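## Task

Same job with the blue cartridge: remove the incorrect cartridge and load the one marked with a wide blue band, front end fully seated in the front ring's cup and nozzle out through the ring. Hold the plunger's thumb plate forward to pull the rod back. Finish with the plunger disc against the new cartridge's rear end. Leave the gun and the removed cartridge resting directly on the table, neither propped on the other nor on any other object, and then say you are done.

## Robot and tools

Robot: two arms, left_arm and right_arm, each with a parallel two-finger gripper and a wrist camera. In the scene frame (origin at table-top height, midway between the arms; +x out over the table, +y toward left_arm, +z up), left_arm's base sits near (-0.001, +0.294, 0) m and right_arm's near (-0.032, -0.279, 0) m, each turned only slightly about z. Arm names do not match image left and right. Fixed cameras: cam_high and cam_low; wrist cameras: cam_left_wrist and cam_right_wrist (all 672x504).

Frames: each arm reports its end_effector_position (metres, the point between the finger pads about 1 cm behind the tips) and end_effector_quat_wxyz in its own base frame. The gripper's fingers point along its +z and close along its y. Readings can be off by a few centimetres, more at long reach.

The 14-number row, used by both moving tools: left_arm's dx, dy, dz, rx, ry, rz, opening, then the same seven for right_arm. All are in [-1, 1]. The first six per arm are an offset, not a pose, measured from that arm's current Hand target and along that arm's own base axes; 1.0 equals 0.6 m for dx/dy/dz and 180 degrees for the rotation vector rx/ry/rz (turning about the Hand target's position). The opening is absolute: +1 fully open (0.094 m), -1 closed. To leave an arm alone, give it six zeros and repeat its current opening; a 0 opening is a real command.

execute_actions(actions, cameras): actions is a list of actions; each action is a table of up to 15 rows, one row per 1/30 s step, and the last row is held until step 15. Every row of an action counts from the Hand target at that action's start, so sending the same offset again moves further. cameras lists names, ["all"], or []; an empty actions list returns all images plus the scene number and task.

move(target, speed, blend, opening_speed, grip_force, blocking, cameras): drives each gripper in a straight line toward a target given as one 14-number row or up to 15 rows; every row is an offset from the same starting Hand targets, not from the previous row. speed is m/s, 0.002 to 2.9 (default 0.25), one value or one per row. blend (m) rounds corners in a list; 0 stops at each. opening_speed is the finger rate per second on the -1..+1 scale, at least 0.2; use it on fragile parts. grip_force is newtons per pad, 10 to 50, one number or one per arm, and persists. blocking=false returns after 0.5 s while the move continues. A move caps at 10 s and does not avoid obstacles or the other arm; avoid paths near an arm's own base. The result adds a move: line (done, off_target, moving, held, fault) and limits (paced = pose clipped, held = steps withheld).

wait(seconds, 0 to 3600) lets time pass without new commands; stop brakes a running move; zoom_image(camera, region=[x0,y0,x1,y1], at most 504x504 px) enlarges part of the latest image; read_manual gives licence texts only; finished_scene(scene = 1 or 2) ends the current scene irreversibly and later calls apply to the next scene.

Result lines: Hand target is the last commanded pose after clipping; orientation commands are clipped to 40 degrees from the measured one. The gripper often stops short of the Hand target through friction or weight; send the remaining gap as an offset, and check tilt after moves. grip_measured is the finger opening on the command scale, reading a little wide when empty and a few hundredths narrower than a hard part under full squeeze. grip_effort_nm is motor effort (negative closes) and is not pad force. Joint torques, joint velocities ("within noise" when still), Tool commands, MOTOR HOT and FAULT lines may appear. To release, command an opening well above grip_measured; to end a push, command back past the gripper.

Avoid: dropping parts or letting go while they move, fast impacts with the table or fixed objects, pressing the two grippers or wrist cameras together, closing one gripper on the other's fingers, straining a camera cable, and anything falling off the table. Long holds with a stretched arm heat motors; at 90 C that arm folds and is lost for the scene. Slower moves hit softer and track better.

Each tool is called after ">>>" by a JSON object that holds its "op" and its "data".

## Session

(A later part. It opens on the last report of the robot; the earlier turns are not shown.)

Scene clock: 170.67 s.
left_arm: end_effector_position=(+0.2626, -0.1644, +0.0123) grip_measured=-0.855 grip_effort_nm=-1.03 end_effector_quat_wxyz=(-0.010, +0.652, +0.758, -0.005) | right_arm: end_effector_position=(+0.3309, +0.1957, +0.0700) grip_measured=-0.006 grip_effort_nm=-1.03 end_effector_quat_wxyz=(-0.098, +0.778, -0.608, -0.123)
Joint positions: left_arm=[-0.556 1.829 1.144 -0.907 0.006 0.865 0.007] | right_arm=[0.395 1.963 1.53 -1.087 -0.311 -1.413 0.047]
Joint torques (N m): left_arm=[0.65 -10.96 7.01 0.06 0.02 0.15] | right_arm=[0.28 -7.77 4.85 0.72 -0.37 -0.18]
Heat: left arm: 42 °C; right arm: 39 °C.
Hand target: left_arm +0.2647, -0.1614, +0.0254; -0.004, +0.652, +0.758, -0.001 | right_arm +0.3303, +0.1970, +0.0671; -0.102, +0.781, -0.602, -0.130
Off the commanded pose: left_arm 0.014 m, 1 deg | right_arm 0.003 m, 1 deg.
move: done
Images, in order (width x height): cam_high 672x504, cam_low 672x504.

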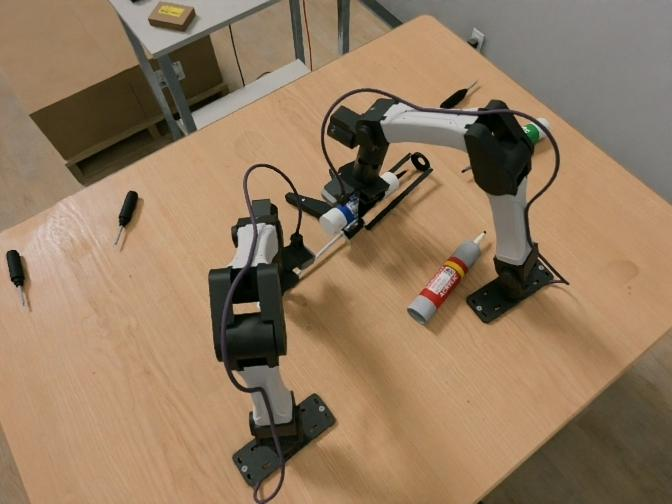

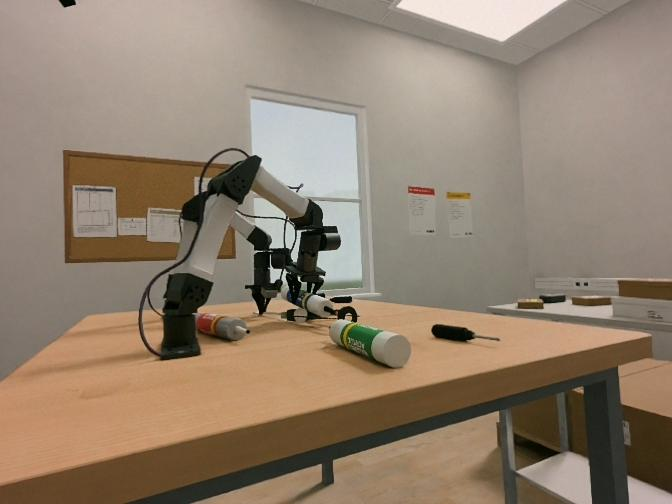

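>>> {"op": "move", "data": {"target": [0.0,0.0,0.0,0,0,0,-1,0.0165,-0.07,-0.012,0,0,0,-0.25], "speed": 0.1, "cameras": ["cam_low","cam_high"]}}

>>> {"op": "zoom_image", "data": {"camera": "cam_low", "region": [325, 290, 375, 340]}}

>>> {"op": "zoom_image", "data": {"camera": "cam_high", "region": [370, 130, 450, 200]}}

Scene clock: 172.33 s.
left_arm: end_effector_position=(+0.2620, -0.1641, +0.0123) grip_measured=-0.855 grip_effort_nm=-1.03 end_effector_quat_wxyz=(-0.011, +0.652, +0.758, -0.005) | right_arm: end_effector_position=(+0.3417, +0.1544, +0.0617) grip_measured=-0.006 grip_effort_nm=-1.03 end_effector_quat_wxyz=(-0.101, +0.771, -0.615, -0.127)
Joint positions: left_arm=[-0.556 1.829 1.144 -0.91 0.006 0.865 0.007] | right_arm=[0.275 1.964 1.496 -1.087 -0.326 -1.517 0.047]
Joint torques (N m): left_arm=[0.7 -10.92 7.02 0.08 0.02 0.15] | right_arm=[0.61 -7.73 5.2 0.51 -0.27 -0.38]
Heat: left arm: 43 °C; right arm: 39 °C.
Hand target: left_arm +0.2647, -0.1614, +0.0254; -0.004, +0.652, +0.758, -0.001 | right_arm +0.3402, +0.1550, +0.0599; -0.102, +0.781, -0.602, -0.130
Off the commanded pose: left_arm 0.014 m, 1 deg | right_arm 0.002 m, 2 deg.
move: done
Images, in order (width x height): cam_high 672x504, cam_low 672x504.

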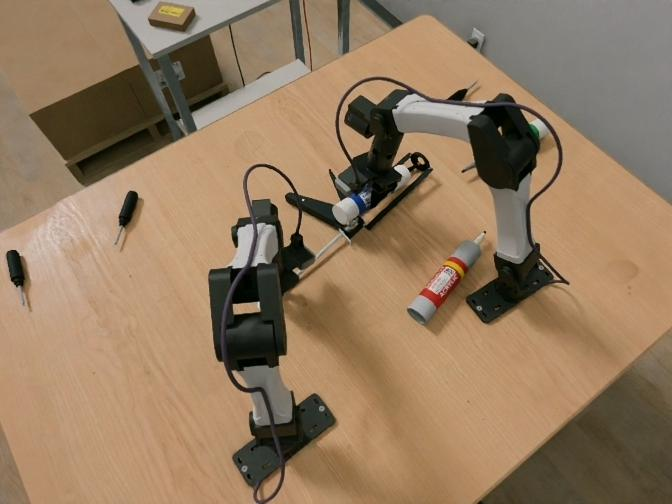

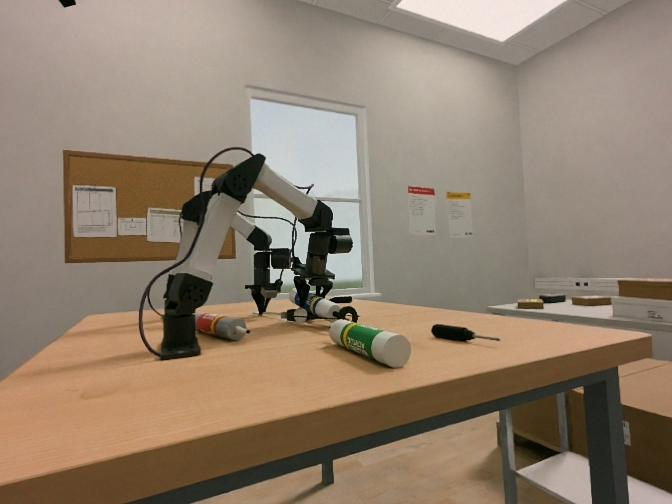

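Scaled by 10.080 from the camera's image (finer frame: 960x720).

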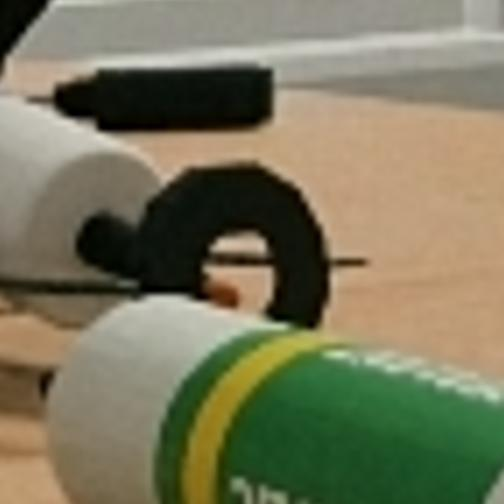

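Scaled by 6.300 from the camera's image (finer frame: 960x720).

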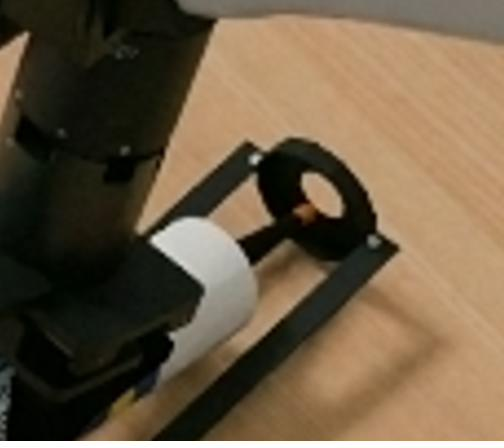

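>>> {"op": "move", "data": {"target": [0.0,0.0,0.037,0,0,0,-1,-0.002,0.008,0.0,0,0,0,-0.25], "speed": 0.1, "cameras": ["cam_low"]}}

>>> {"op": "zoom_image", "data": {"camera": "cam_low", "region": [325, 290, 375, 340]}}

>>> {"op": "zoom_image", "data": {"camera": "cam_low", "region": [265, 275, 365, 345]}}

Scene clock: 174.10 s.
left_arm: end_effector_position=(+0.2566, -0.1601, +0.0231) grip_measured=-0.855 grip_effort_nm=-1.03 end_effector_quat_wxyz=(-0.028, +0.651, +0.758, -0.006) | right_arm: end_effector_position=(+0.3404, +0.1579, +0.0621) grip_measured=-0.006 grip_effort_nm=-1.03 end_effector_quat_wxyz=(-0.103, +0.774, -0.611, -0.130)
Joint positions: left_arm=[-0.556 1.818 1.175 -0.985 0.003 0.863 0.007] | right_arm=[0.282 1.964 1.496 -1.086 -0.333 -1.519 0.047]
Joint torques (N m): left_arm=[0.68 -12.48 8.98 -0.09 0.06 0.16] | right_arm=[1.17 -7.77 5.18 0.56 -0.21 -0.2]
Heat: left arm: 43 °C; right arm: 39 °C.
Hand target: left_arm +0.2646, -0.1613, +0.0475; -0.004, +0.652, +0.758, -0.001 | right_arm +0.3390, +0.1598, +0.0599; -0.102, +0.781, -0.602, -0.130
Off the commanded pose: left_arm 0.026 m, 3 deg | right_arm 0.003 m, 1 deg.
move: off_target (left_arm)

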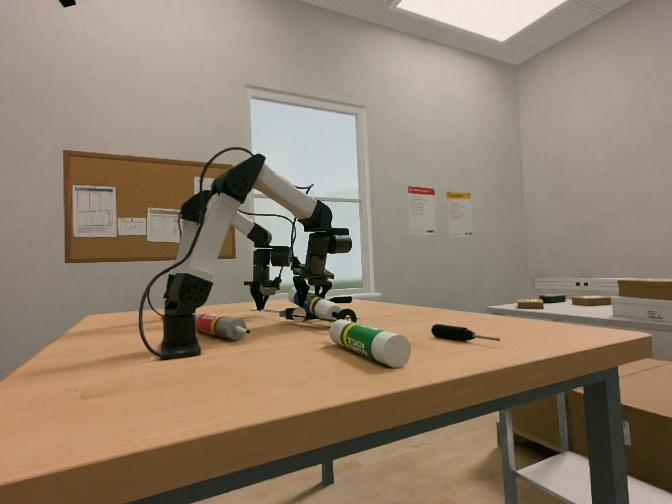

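Scaled by 10.080 from the camera's image (finer frame: 960x720).

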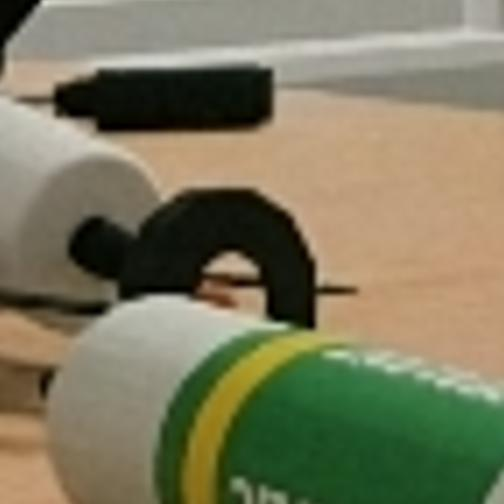

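Scaled by 5.040 from the camera's image (finer frame: 960x720).

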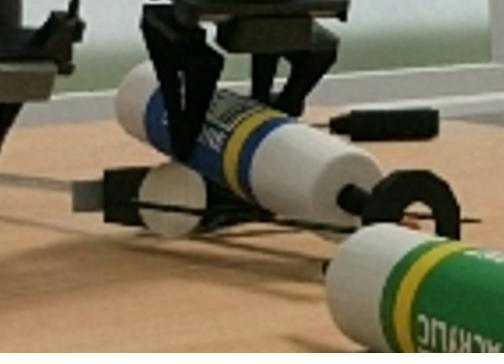

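>>> {"op": "move", "data": {"target": [0.0,0.0,0.0,0,0,0,-1,0.013,-0.048,0.0,0,0,0,-0.25], "speed": 0.08, "cameras": ["cam_low","cam_high"]}}

>>> {"op": "zoom_image", "data": {"camera": "cam_low", "region": [325, 290, 375, 340]}}

>>> {"op": "zoom_image", "data": {"camera": "cam_high", "region": [340, 120, 460, 240]}}

Scene clock: 175.23 s.
left_arm: end_effector_position=(+0.2565, -0.1601, +0.0245) grip_measured=-0.855 grip_effort_nm=-1.03 end_effector_quat_wxyz=(-0.029, +0.651, +0.759, -0.006) | right_arm: end_effector_position=(+0.3462, +0.1300, +0.0578) grip_measured=-0.006 grip_effort_nm=-1.03 end_effector_quat_wxyz=(-0.099, +0.772, -0.614, -0.131)
Joint positions: left_arm=[-0.556 1.818 1.181 -0.994 0.003 0.862 0.007] | right_arm=[0.207 1.976 1.496 -1.107 -0.329 -1.593 0.047]
Joint torques (N m): left_arm=[0.66 -12.57 8.58 -0.01 0.05 0.17] | right_arm=[0.7 -8.02 6.15 0.35 -0.24 -0.33]
Heat: left arm: 44 °C; right arm: 39 °C.
Hand target: left_arm +0.2646, -0.1613, +0.0475; -0.004, +0.652, +0.758, -0.001 | right_arm +0.3467, +0.1310, +0.0599; -0.102, +0.781, -0.602, -0.130
Off the commanded pose: left_arm 0.024 m, 3 deg | right_arm 0.002 m, 2 deg.
move: done
Images, in order (width x height): cam_high 672x504, cam_low 672x504.

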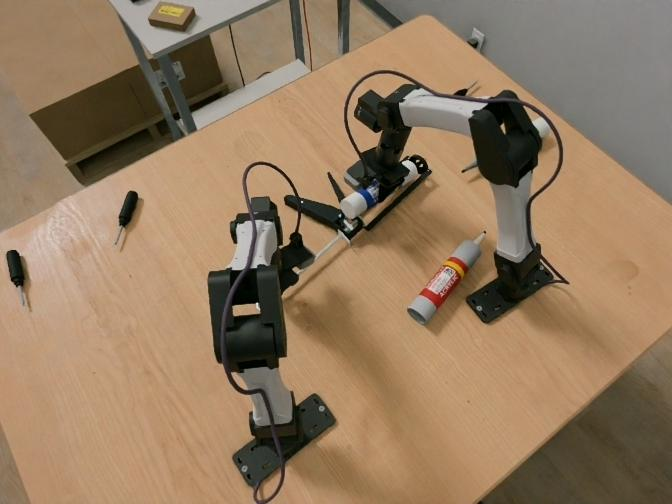

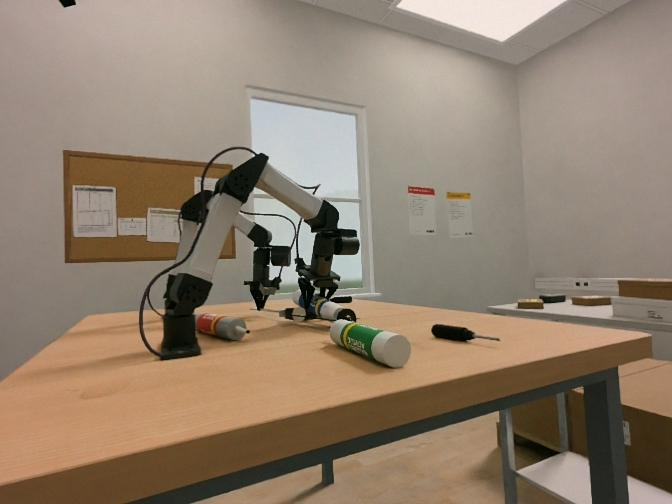

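Scaled by 10.080 from the camera's image (finer frame: 960x720).

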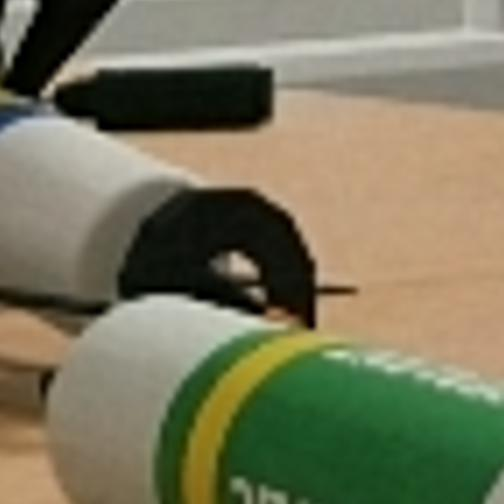

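Scaled by 4.200 from the camera's image (finer frame: 960x720).

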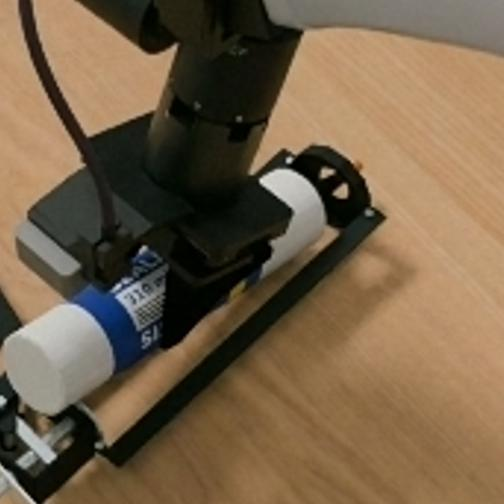

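>>> {"op": "move", "data": {"target": [[0.0,0.0,0.0,0,0,0,-1,0.006,-0.025,-0.009,0,0,0,-0.25],[0.0,0.0,0.0,0,0,0,-1,0.010,-0.037,-0.024,-0.043,-0.0115,0,-0.25]], "speed": 0.08, "cameras": ["cam_low","cam_high","cam_right_wrist"]}}

>>> {"op": "zoom_image", "data": {"camera": "cam_low", "region": [265, 275, 365, 345]}}

>>> {"op": "zoom_image", "data": {"camera": "cam_high", "region": [340, 120, 460, 240]}}

Scene clock: 177.60 s.
left_arm: end_effector_position=(+0.2564, -0.1600, +0.0245) grip_measured=-0.855 grip_effort_nm=-1.03 end_effector_quat_wxyz=(-0.029, +0.650, +0.759, -0.006) | right_arm: end_effector_position=(+0.3482, +0.1149, +0.0522) grip_measured=-0.006 grip_effort_nm=-1.03 end_effector_quat_wxyz=(-0.073, +0.777, -0.616, -0.106)
Joint positions: left_arm=[-0.556 1.818 1.181 -0.994 0.003 0.861 0.007] | right_arm=[0.198 1.981 1.496 -1.111 -0.257 -1.606 0.047]
Joint torques (N m): left_arm=[0.7 -12.59 8.61 -0.02 0.03 0.19] | right_arm=[1.48 -7.91 4.41 0.76 0.4 -0.12]
Heat: left arm: 44 °C; right arm: 39 °C.
Hand target: left_arm +0.2646, -0.1613, +0.0475; -0.004, +0.652, +0.759, -0.001 | right_arm +0.3528, +0.1088, +0.0456; -0.060, +0.788, -0.608, -0.075
Off the commanded pose: left_arm 0.024 m, 3 deg | right_arm 0.010 m, 4 deg.
move: off_target (right_arm)
cam_right_wrist: T_world_to_cam=[[0.97028, 0.24197, -0.00287, -0.36884], [0.23925, -0.95745, 0.16139, 0.05862], [0.0363, -0.15728, -0.98689, 0.14234]] pos_world=[0.33868, 0.16776, 0.12996]
Images, in order (width x height): cam_high 672x504, cam_low 672x504, cam_right_wrist 672x504.

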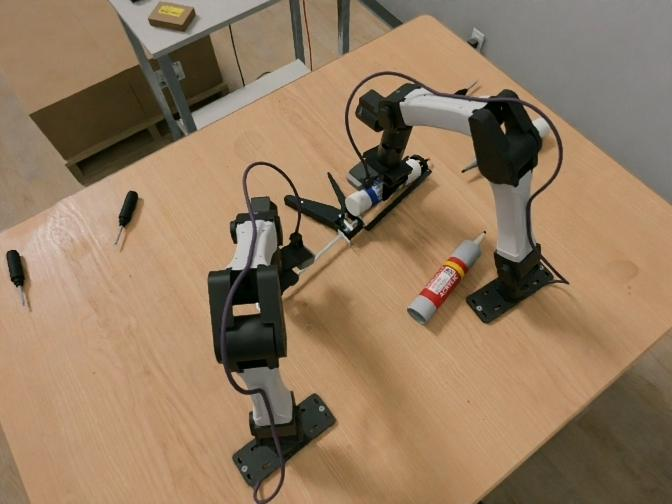

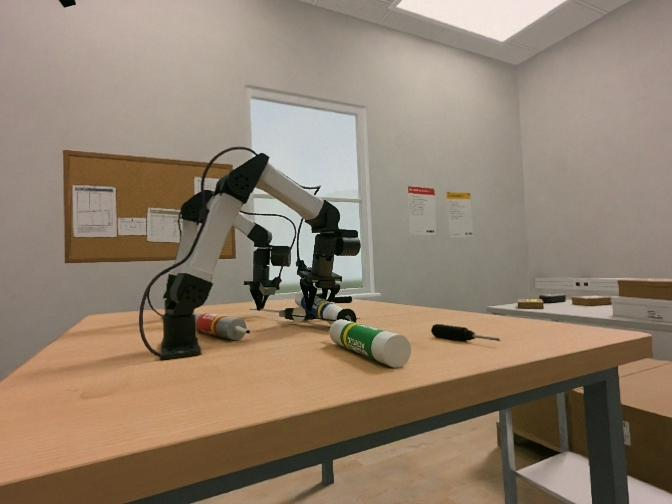

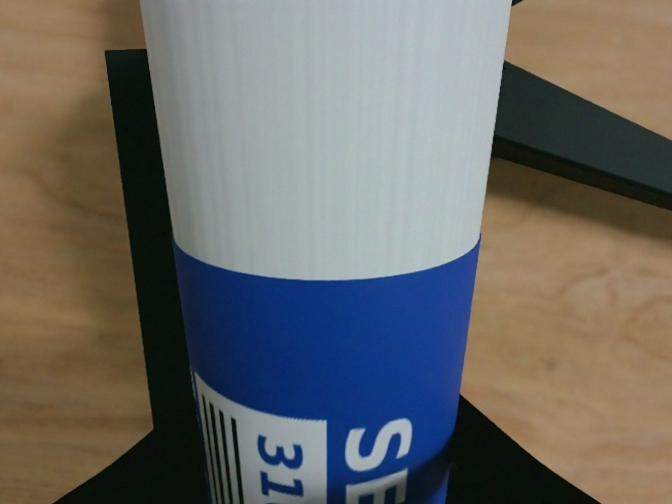

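Scaled by 5.040 from the camera's image (finer frame: 960x720).

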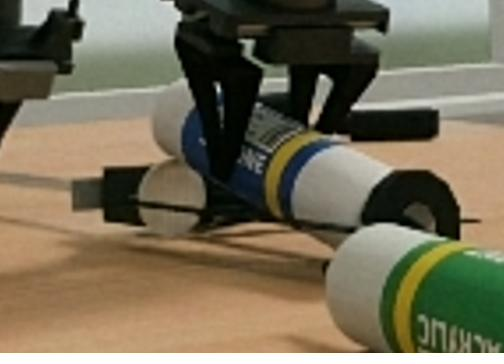

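Scaled by 4.200 from the camera's image (finer frame: 960x720).

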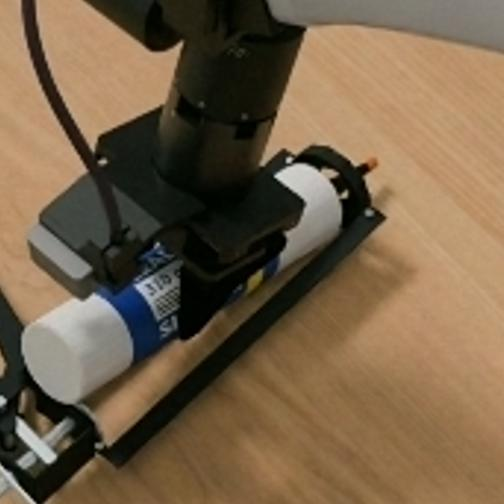

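>>> {"op": "move", "data": {"target": [[0.0,0.0,0.0,0,0,0,-1,0.003,-0.014,-0.004,0,0,0,-0.25],[0.0,0.0,0.0,0,0,0,-1,0.004,-0.02,-0.011,-0.043,-0.0115,0,-0.25]], "speed": 0.08, "cameras": ["cam_low","cam_high","cam_right_wrist"]}}

>>> {"op": "zoom_image", "data": {"camera": "cam_low", "region": [265, 275, 365, 345]}}

>>> {"op": "zoom_image", "data": {"camera": "cam_high", "region": [340, 120, 460, 240]}}

Scene clock: 179.83 s.
left_arm: end_effector_position=(+0.2564, -0.1600, +0.0245) grip_measured=-0.855 grip_effort_nm=-1.03 end_effector_quat_wxyz=(-0.029, +0.650, +0.759, -0.006) | right_arm: end_effector_position=(+0.3489, +0.1127, +0.0520) grip_measured=-0.006 grip_effort_nm=-1.03 end_effector_quat_wxyz=(-0.042, +0.783, -0.617, -0.063)
Joint positions: left_arm=[-0.556 1.818 1.181 -0.994 0.003 0.861 0.007] | right_arm=[0.241 1.971 1.496 -1.106 -0.151 -1.567 0.047]
Joint torques (N m): left_arm=[0.69 -12.59 8.59 -0.01 0.04 0.2] | right_arm=[0.54 -7.31 3.19 0.96 0.8 -0.22]
Heat: left arm: 45 °C; right arm: 39 °C.
Hand target: left_arm +0.2646, -0.1613, +0.0475; -0.004, +0.652, +0.758, -0.001 | right_arm +0.3552, +0.0968, +0.0390; -0.018, +0.792, -0.610, -0.019
Off the commanded pose: left_arm 0.024 m, 3 deg | right_arm 0.021 m, 6 deg.
move: off_target (right_arm)
cam_right_wrist: T_world_to_cam=[[0.96855, 0.24882, 0.00151, -0.36946], [0.23946, -0.93375, 0.26603, 0.04815], [0.0676, -0.2573, -0.96396, 0.14087]] pos_world=[0.33679, 0.17313, 0.12354]
Images, in order (width x height): cam_high 672x504, cam_low 672x504, cam_right_wrist 672x504.

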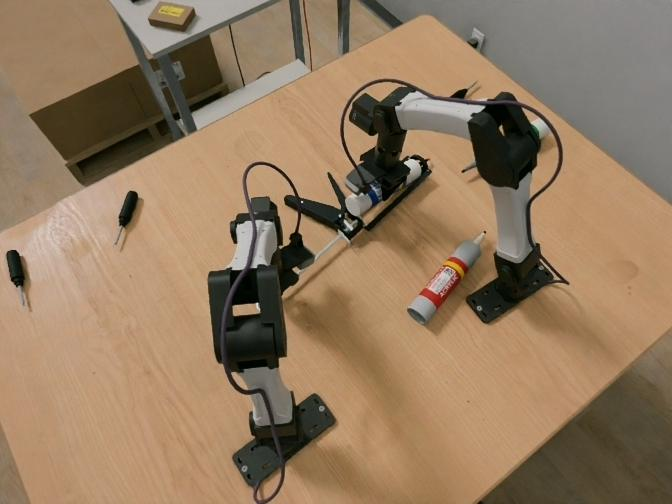

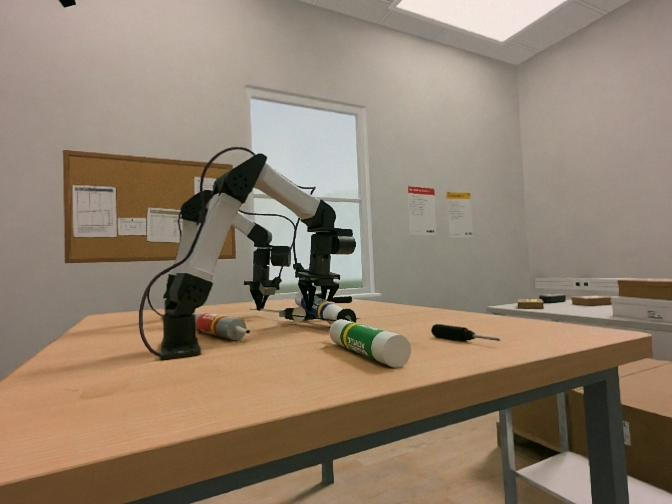

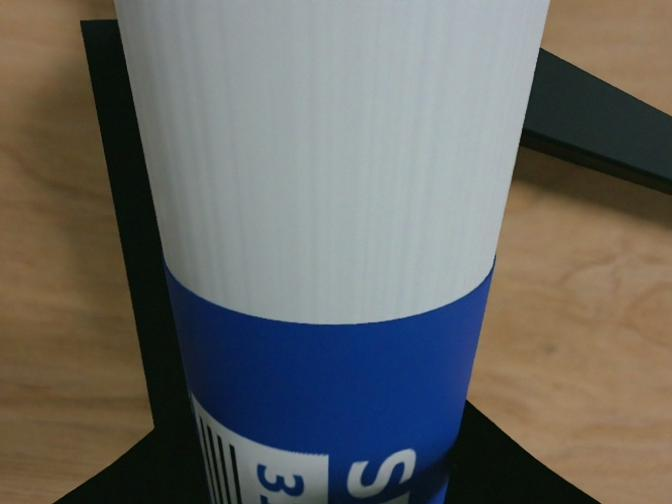

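Scaled by 5.040 from the camera's image (finer frame: 960x720).

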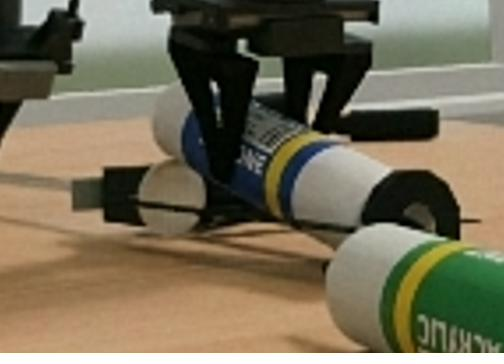

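Scaled by 4.200 from the camera's image (finer frame: 960x720).

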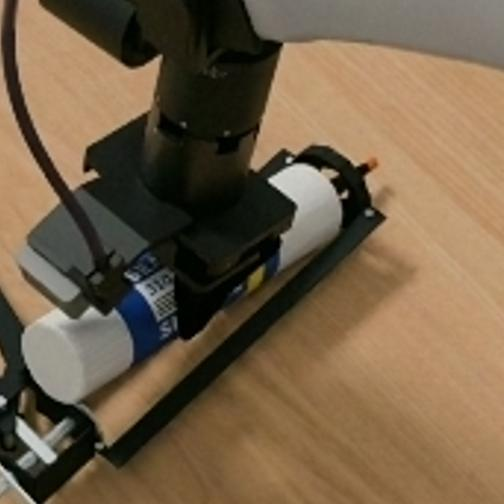

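>>> {"op": "zoom_image", "data": {"camera": "cam_low", "region": [325, 295, 365, 335]}}

>>> {"op": "zoom_image", "data": {"camera": "cam_high", "region": [395, 145, 440, 190]}}

Scaled by 12.600 from the camera's image (finer frame: 960x720).

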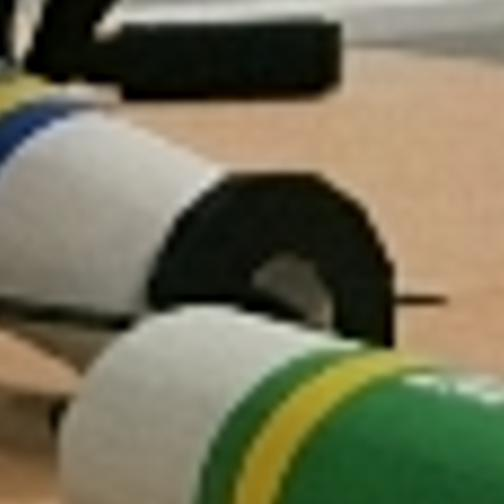

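Scaled by 11.200 from the camera's image (finer frame: 960x720).

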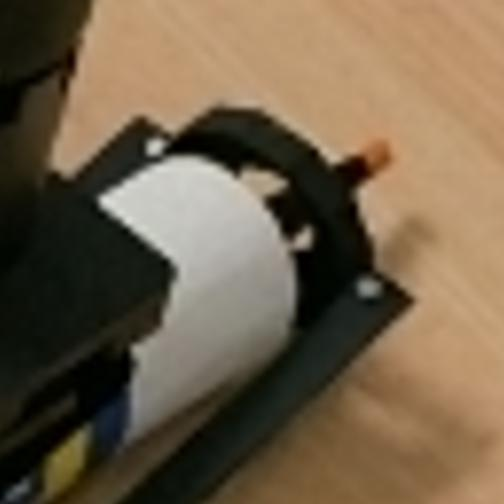

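>>> {"op": "move", "data": {"target": [[0.0,0.0,0.0,0,0,0,-1,-0.004,0.015,0.04,0,0,0,-0.25],[0.0,0.0,0.0,0,0,0,-1,0.0,0.0,0.04,0.0,0.0,0,-0.25]], "speed": 0.08, "cameras": ["cam_low","cam_high"]}}

>>> {"op": "zoom_image", "data": {"camera": "cam_low", "region": [285, 285, 365, 335]}}

>>> {"op": "zoom_image", "data": {"camera": "cam_high", "region": [395, 145, 440, 190]}}

Scene clock: 182.03 s.
left_arm: end_effector_position=(+0.2556, -0.1594, +0.0256) grip_measured=-0.855 grip_effort_nm=-1.03 end_effector_quat_wxyz=(-0.030, +0.650, +0.759, -0.006) | right_arm: end_effector_position=(+0.3479, +0.1024, +0.0527) grip_measured=-0.006 grip_effort_nm=-1.03 end_effector_quat_wxyz=(-0.016, +0.787, -0.616, -0.040)
Joint positions: left_arm=[-0.556 1.814 1.181 -1 0.003 0.861 0.007] | right_arm=[0.247 1.97 1.503 -1.128 -0.083 -1.568 0.047]
Joint torques (N m): left_arm=[0.72 -12.25 8.68 0.04 0.05 0.19] | right_arm=[0.17 -9.02 7.41 0.3 0.2 -0.2]
Heat: left arm: 46 °C; right arm: 39 °C.
Hand target: left_arm +0.2646, -0.1613, +0.0474; -0.004, +0.652, +0.758, -0.001 | right_arm +0.3551, +0.0968, +0.0629; -0.018, +0.792, -0.610, -0.019
Off the commanded pose: left_arm 0.024 m, 3 deg | right_arm 0.014 m, 3 deg.
move: off_target (right_arm)
Images, in order (width x height): cam_high 672x504, cam_low 672x504.

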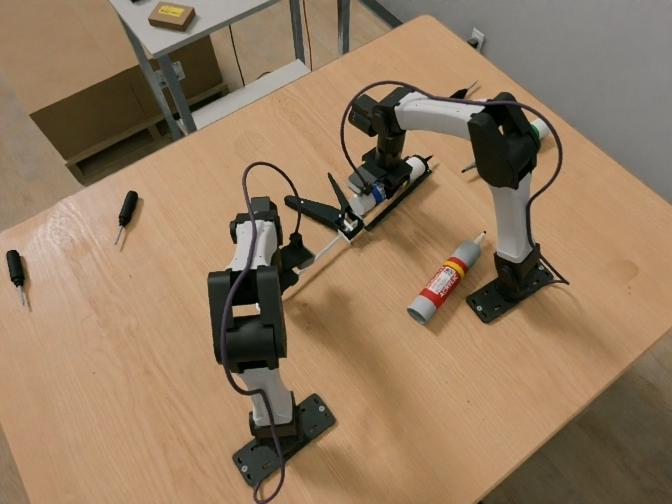

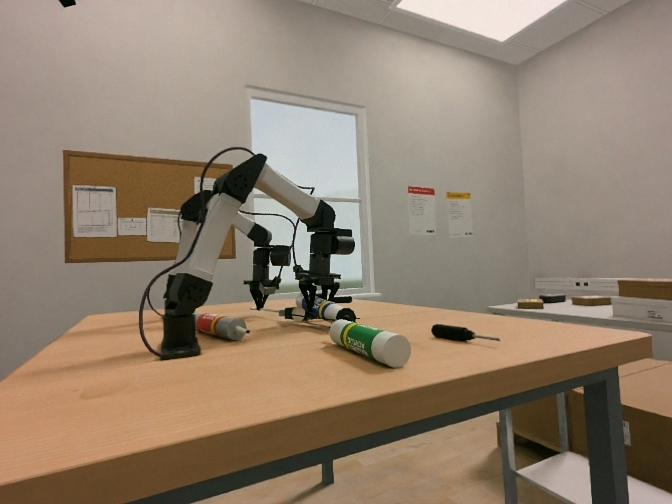

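Scaled by 6.300 from the camera's image (finer frame: 960x720).

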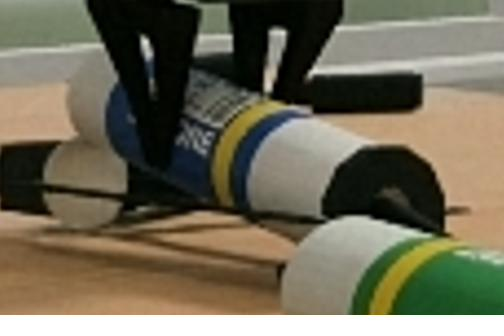

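Scaled by 11.200 from the camera's image (finer frame: 960x720).

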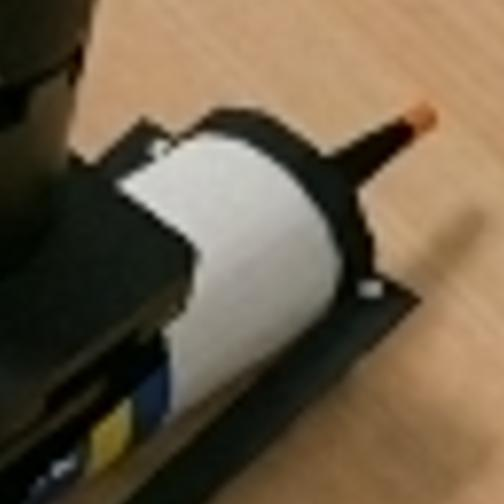

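>>> {"op": "move", "data": {"target": [[0.0,0.0,0.0,0,0,0,-1,0.003,-0.012,0.0,0,0,0,-0.25],[0.0,0.0,0.0,0,0,0,-1,0.003,-0.012,-0.04,-0.0,0.0,0,-0.25]], "speed": 0.06, "cameras": ["cam_low","cam_high","cam_right_wrist"]}}

>>> {"op": "zoom_image", "data": {"camera": "cam_low", "region": [285, 285, 365, 335]}}

>>> {"op": "zoom_image", "data": {"camera": "cam_high", "region": [340, 145, 440, 245]}}

Scene clock: 183.47 s.
left_arm: end_effector_position=(+0.2565, -0.1601, +0.0263) grip_measured=-0.855 grip_effort_nm=-1.03 end_effector_quat_wxyz=(-0.029, +0.650, +0.759, -0.006) | right_arm: end_effector_position=(+0.3487, +0.0982, +0.0416) grip_measured=-0.006 grip_effort_nm=-1.03 end_effector_quat_wxyz=(-0.017, +0.790, -0.612, -0.039)
Joint positions: left_arm=[-0.556 1.814 1.184 -1 0.004 0.861 0.007] | right_arm=[0.235 1.977 1.468 -1.084 -0.083 -1.589 0.047]
Joint torques (N m): left_arm=[0.68 -12.25 8.38 0.05 0.04 0.19] | right_arm=[-0.54 -7.87 4.97 0.75 0.2 -0.21]
Heat: left arm: 46 °C; right arm: 39 °C.
Hand target: left_arm +0.2647, -0.1614, +0.0475; -0.004, +0.652, +0.758, -0.001 | right_arm +0.3570, +0.0896, +0.0390; -0.018, +0.792, -0.610, -0.019
Off the commanded pose: left_arm 0.023 m, 3 deg | right_arm 0.012 m, 2 deg.
move: off_target (right_arm)
cam_right_wrist: T_world_to_cam=[[0.96441, 0.26423, -0.0097, -0.36524], [0.25251, -0.90949, 0.33025, 0.02783], [0.07844, -0.32095, -0.94384, 0.12875]] pos_world=[0.33512, 0.16314, 0.10879]
Images, in order (width x height): cam_high 672x504, cam_low 672x504, cam_right_wrist 672x504.

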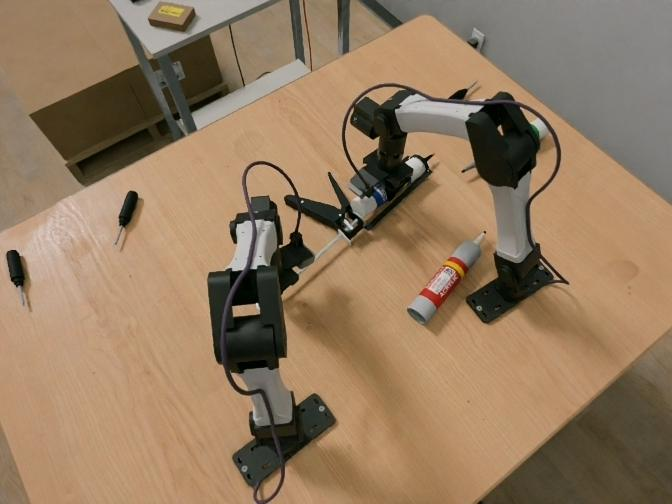

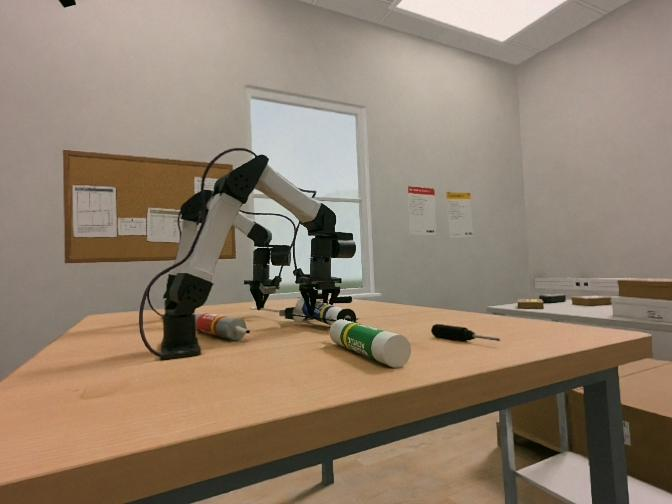

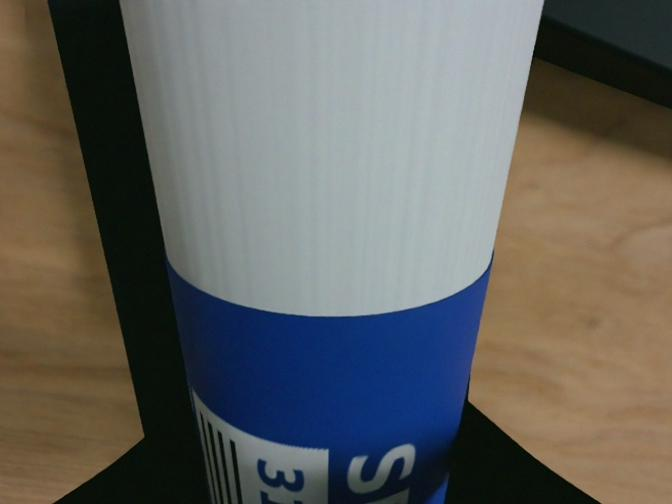

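Scaled by 6.300 from the camera's image (finer frame: 960x720).

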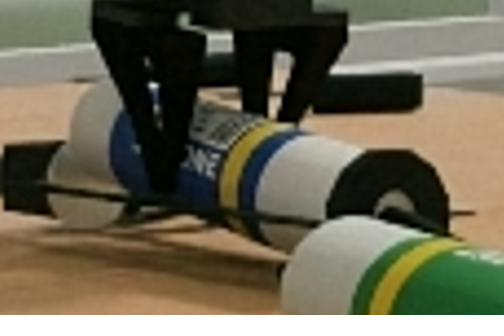

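Scaled by 5.040 from the camera's image (finer frame: 960x720).

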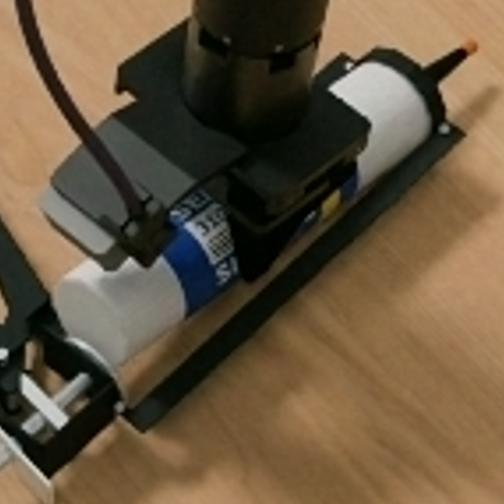

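>>> {"op": "wait", "data": {"seconds": 0, "cameras": ["cam_low","cam_high"]}}

>>> {"op": "zoom_image", "data": {"camera": "cam_low", "region": [285, 285, 365, 335]}}

>>> {"op": "zoom_image", "data": {"camera": "cam_high", "region": [340, 145, 440, 245]}}

Scene clock: 184.27 s.
left_arm: end_effector_position=(+0.2565, -0.1601, +0.0263) grip_measured=-0.855 grip_effort_nm=-1.03 end_effector_quat_wxyz=(-0.029, +0.650, +0.759, -0.006) | right_arm: end_effector_position=(+0.3487, +0.0982, +0.0416) grip_measured=-0.006 grip_effort_nm=-1.03 end_effector_quat_wxyz=(-0.017, +0.790, -0.612, -0.039)
Joint positions: left_arm=[-0.556 1.814 1.184 -1 0.004 0.861 0.007] | right_arm=[0.235 1.977 1.468 -1.084 -0.083 -1.589 0.047]
Joint torques (N m): left_arm=[0.72 -12.25 8.42 0.04 0.05 0.19] | right_arm=[-0.53 -7.84 4.97 0.74 0.2 -0.21]
Heat: left arm: 46 °C; right arm: 39 °C.
Hand target: left_arm +0.2647, -0.1614, +0.0475; -0.004, +0.652, +0.758, -0.001 | right_arm +0.3570, +0.0896, +0.0390; -0.018, +0.792, -0.610, -0.019
Tool commands: left_gripper/opening=-1.0 right_gripper/opening=-0.25
Off the commanded pose: left_arm 0.023 m, 3 deg | right_arm 0.012 m, 2 deg.
Images, in order (width x height): cam_high 672x504, cam_low 672x504.

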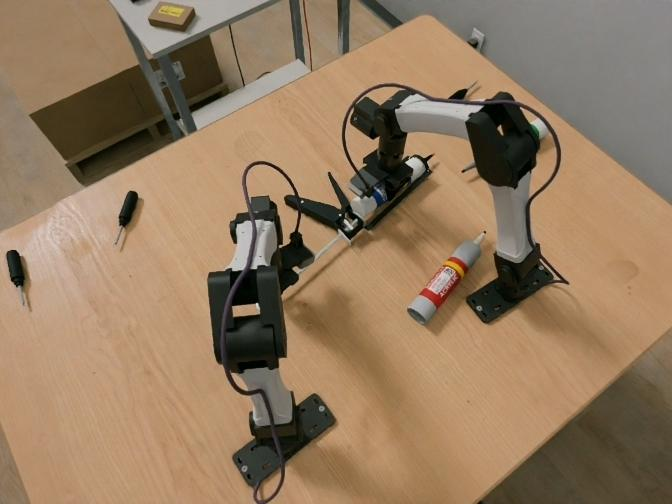

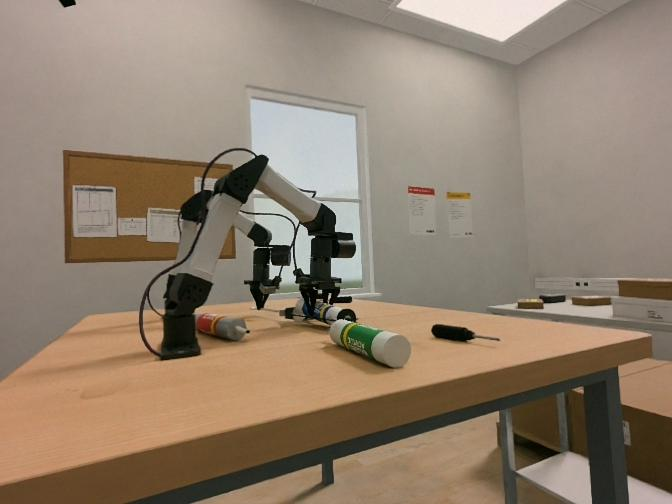

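Scaled by 6.300 from the camera's image (finer frame: 960x720).

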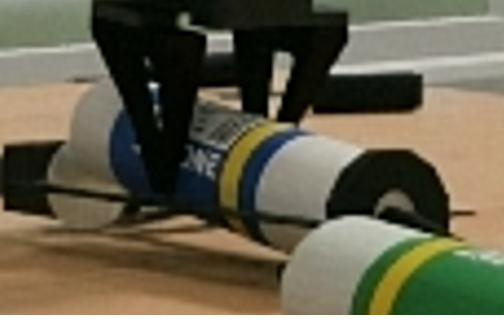

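Scaled by 5.040 from the camera's image (finer frame: 960x720).

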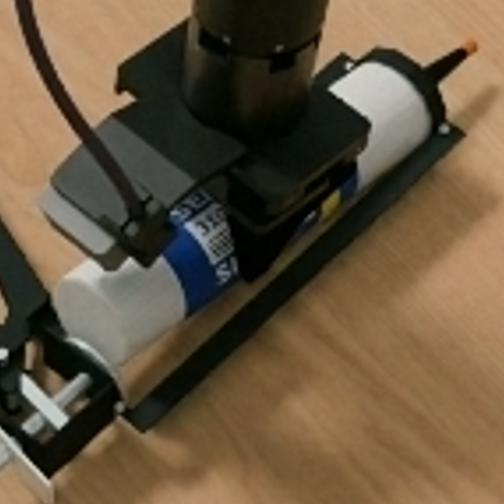

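>>> {"op": "zoom_image", "data": {"camera": "cam_low", "region": [325, 295, 365, 335]}}

>>> {"op": "zoom_image", "data": {"camera": "cam_high", "region": [340, 185, 390, 235]}}

>>> {"op": "zoom_image", "data": {"camera": "cam_low", "region": [280, 295, 320, 335]}}

Scaled by 12.600 from the camera's image (finer frame: 960x720).

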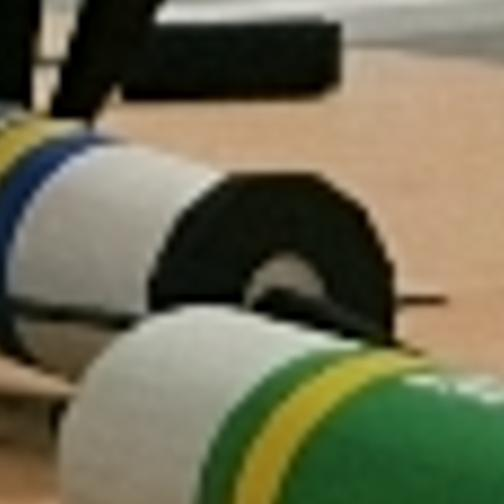

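Scaled by 10.080 from the camera's image (finer frame: 960x720).

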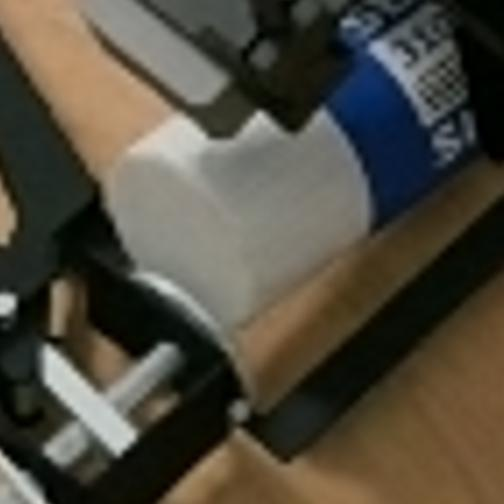

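Scaled by 12.600 from the camera's image (finer frame: 960x720).

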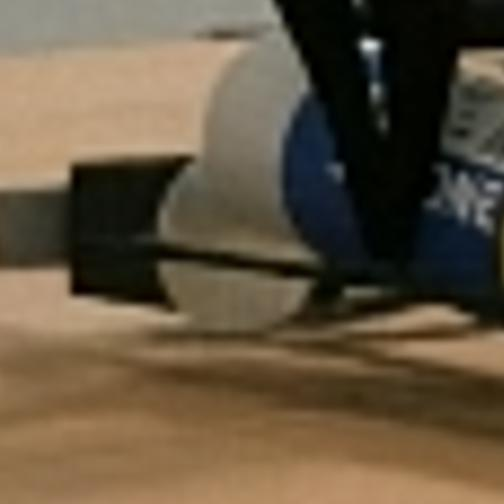

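>>> {"op": "move", "data": {"target": [0,0,0,0,0,0,-1, 0.0,0.0,-0.018,-0.0180,-0.0048,0,-0.25], "speed": 0.05, "cameras": ["cam_low","cam_high"]}}

>>> {"op": "zoom_image", "data": {"camera": "cam_low", "region": [285, 285, 365, 335]}}

>>> {"op": "zoom_image", "data": {"camera": "cam_high", "region": [340, 185, 390, 235]}}

Scene clock: 186.23 s.
left_arm: end_effector_position=(+0.2565, -0.1601, +0.0263) grip_measured=-0.855 grip_effort_nm=-1.03 end_effector_quat_wxyz=(-0.029, +0.650, +0.759, -0.006) | right_arm: end_effector_position=(+0.3486, +0.0973, +0.0389) grip_measured=-0.006 grip_effort_nm=-1.03 end_effector_quat_wxyz=(-0.004, +0.793, -0.609, -0.022)
Joint positions: left_arm=[-0.556 1.814 1.184 -1 0.004 0.861 0.007] | right_arm=[0.253 1.977 1.459 -1.073 -0.04 -1.579 0.047]
Joint torques (N m): left_arm=[0.65 -12.26 8.38 0.05 0.04 0.18] | right_arm=[0.25 -7.09 3.45 1.07 0.36 -0.01]
Heat: left arm: 47 °C; right arm: 39 °C.
Hand target: left_arm +0.2647, -0.1614, +0.0475; -0.004, +0.652, +0.758, -0.001 | right_arm +0.3570, +0.0895, +0.0282; +0.000, +0.792, -0.610, +0.004
Off the commanded pose: left_arm 0.023 m, 3 deg | right_arm 0.016 m, 3 deg.
move: off_target (right_arm)
Images, in order (width x height): cam_high 672x504, cam_low 672x504.

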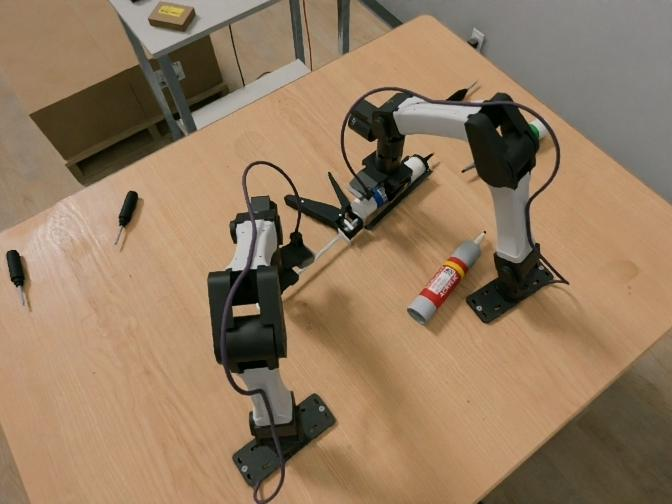

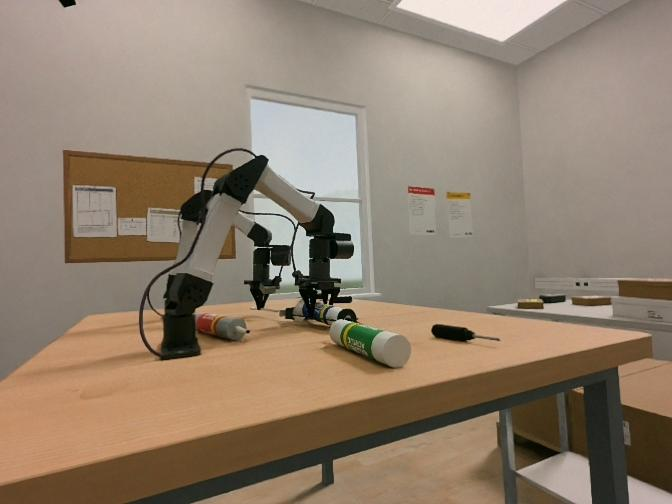

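Scaled by 6.300 from the camera's image (finer frame: 960x720).

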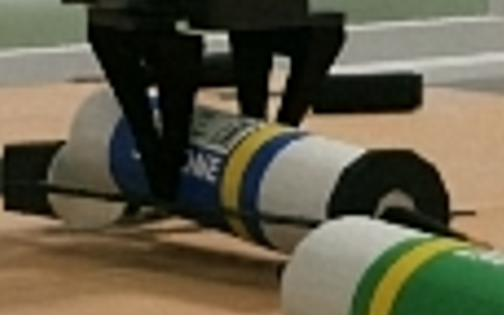

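Scaled by 10.080 from the camera's image (finer frame: 960x720).

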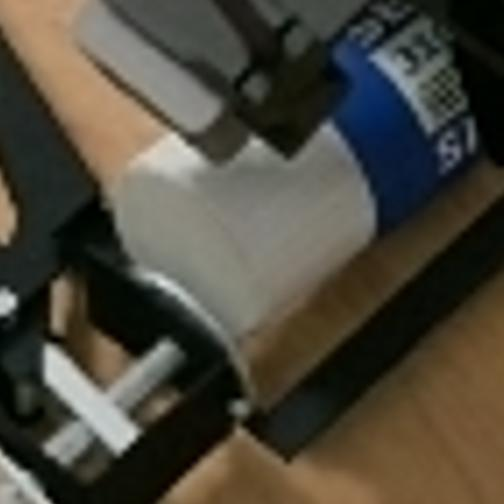

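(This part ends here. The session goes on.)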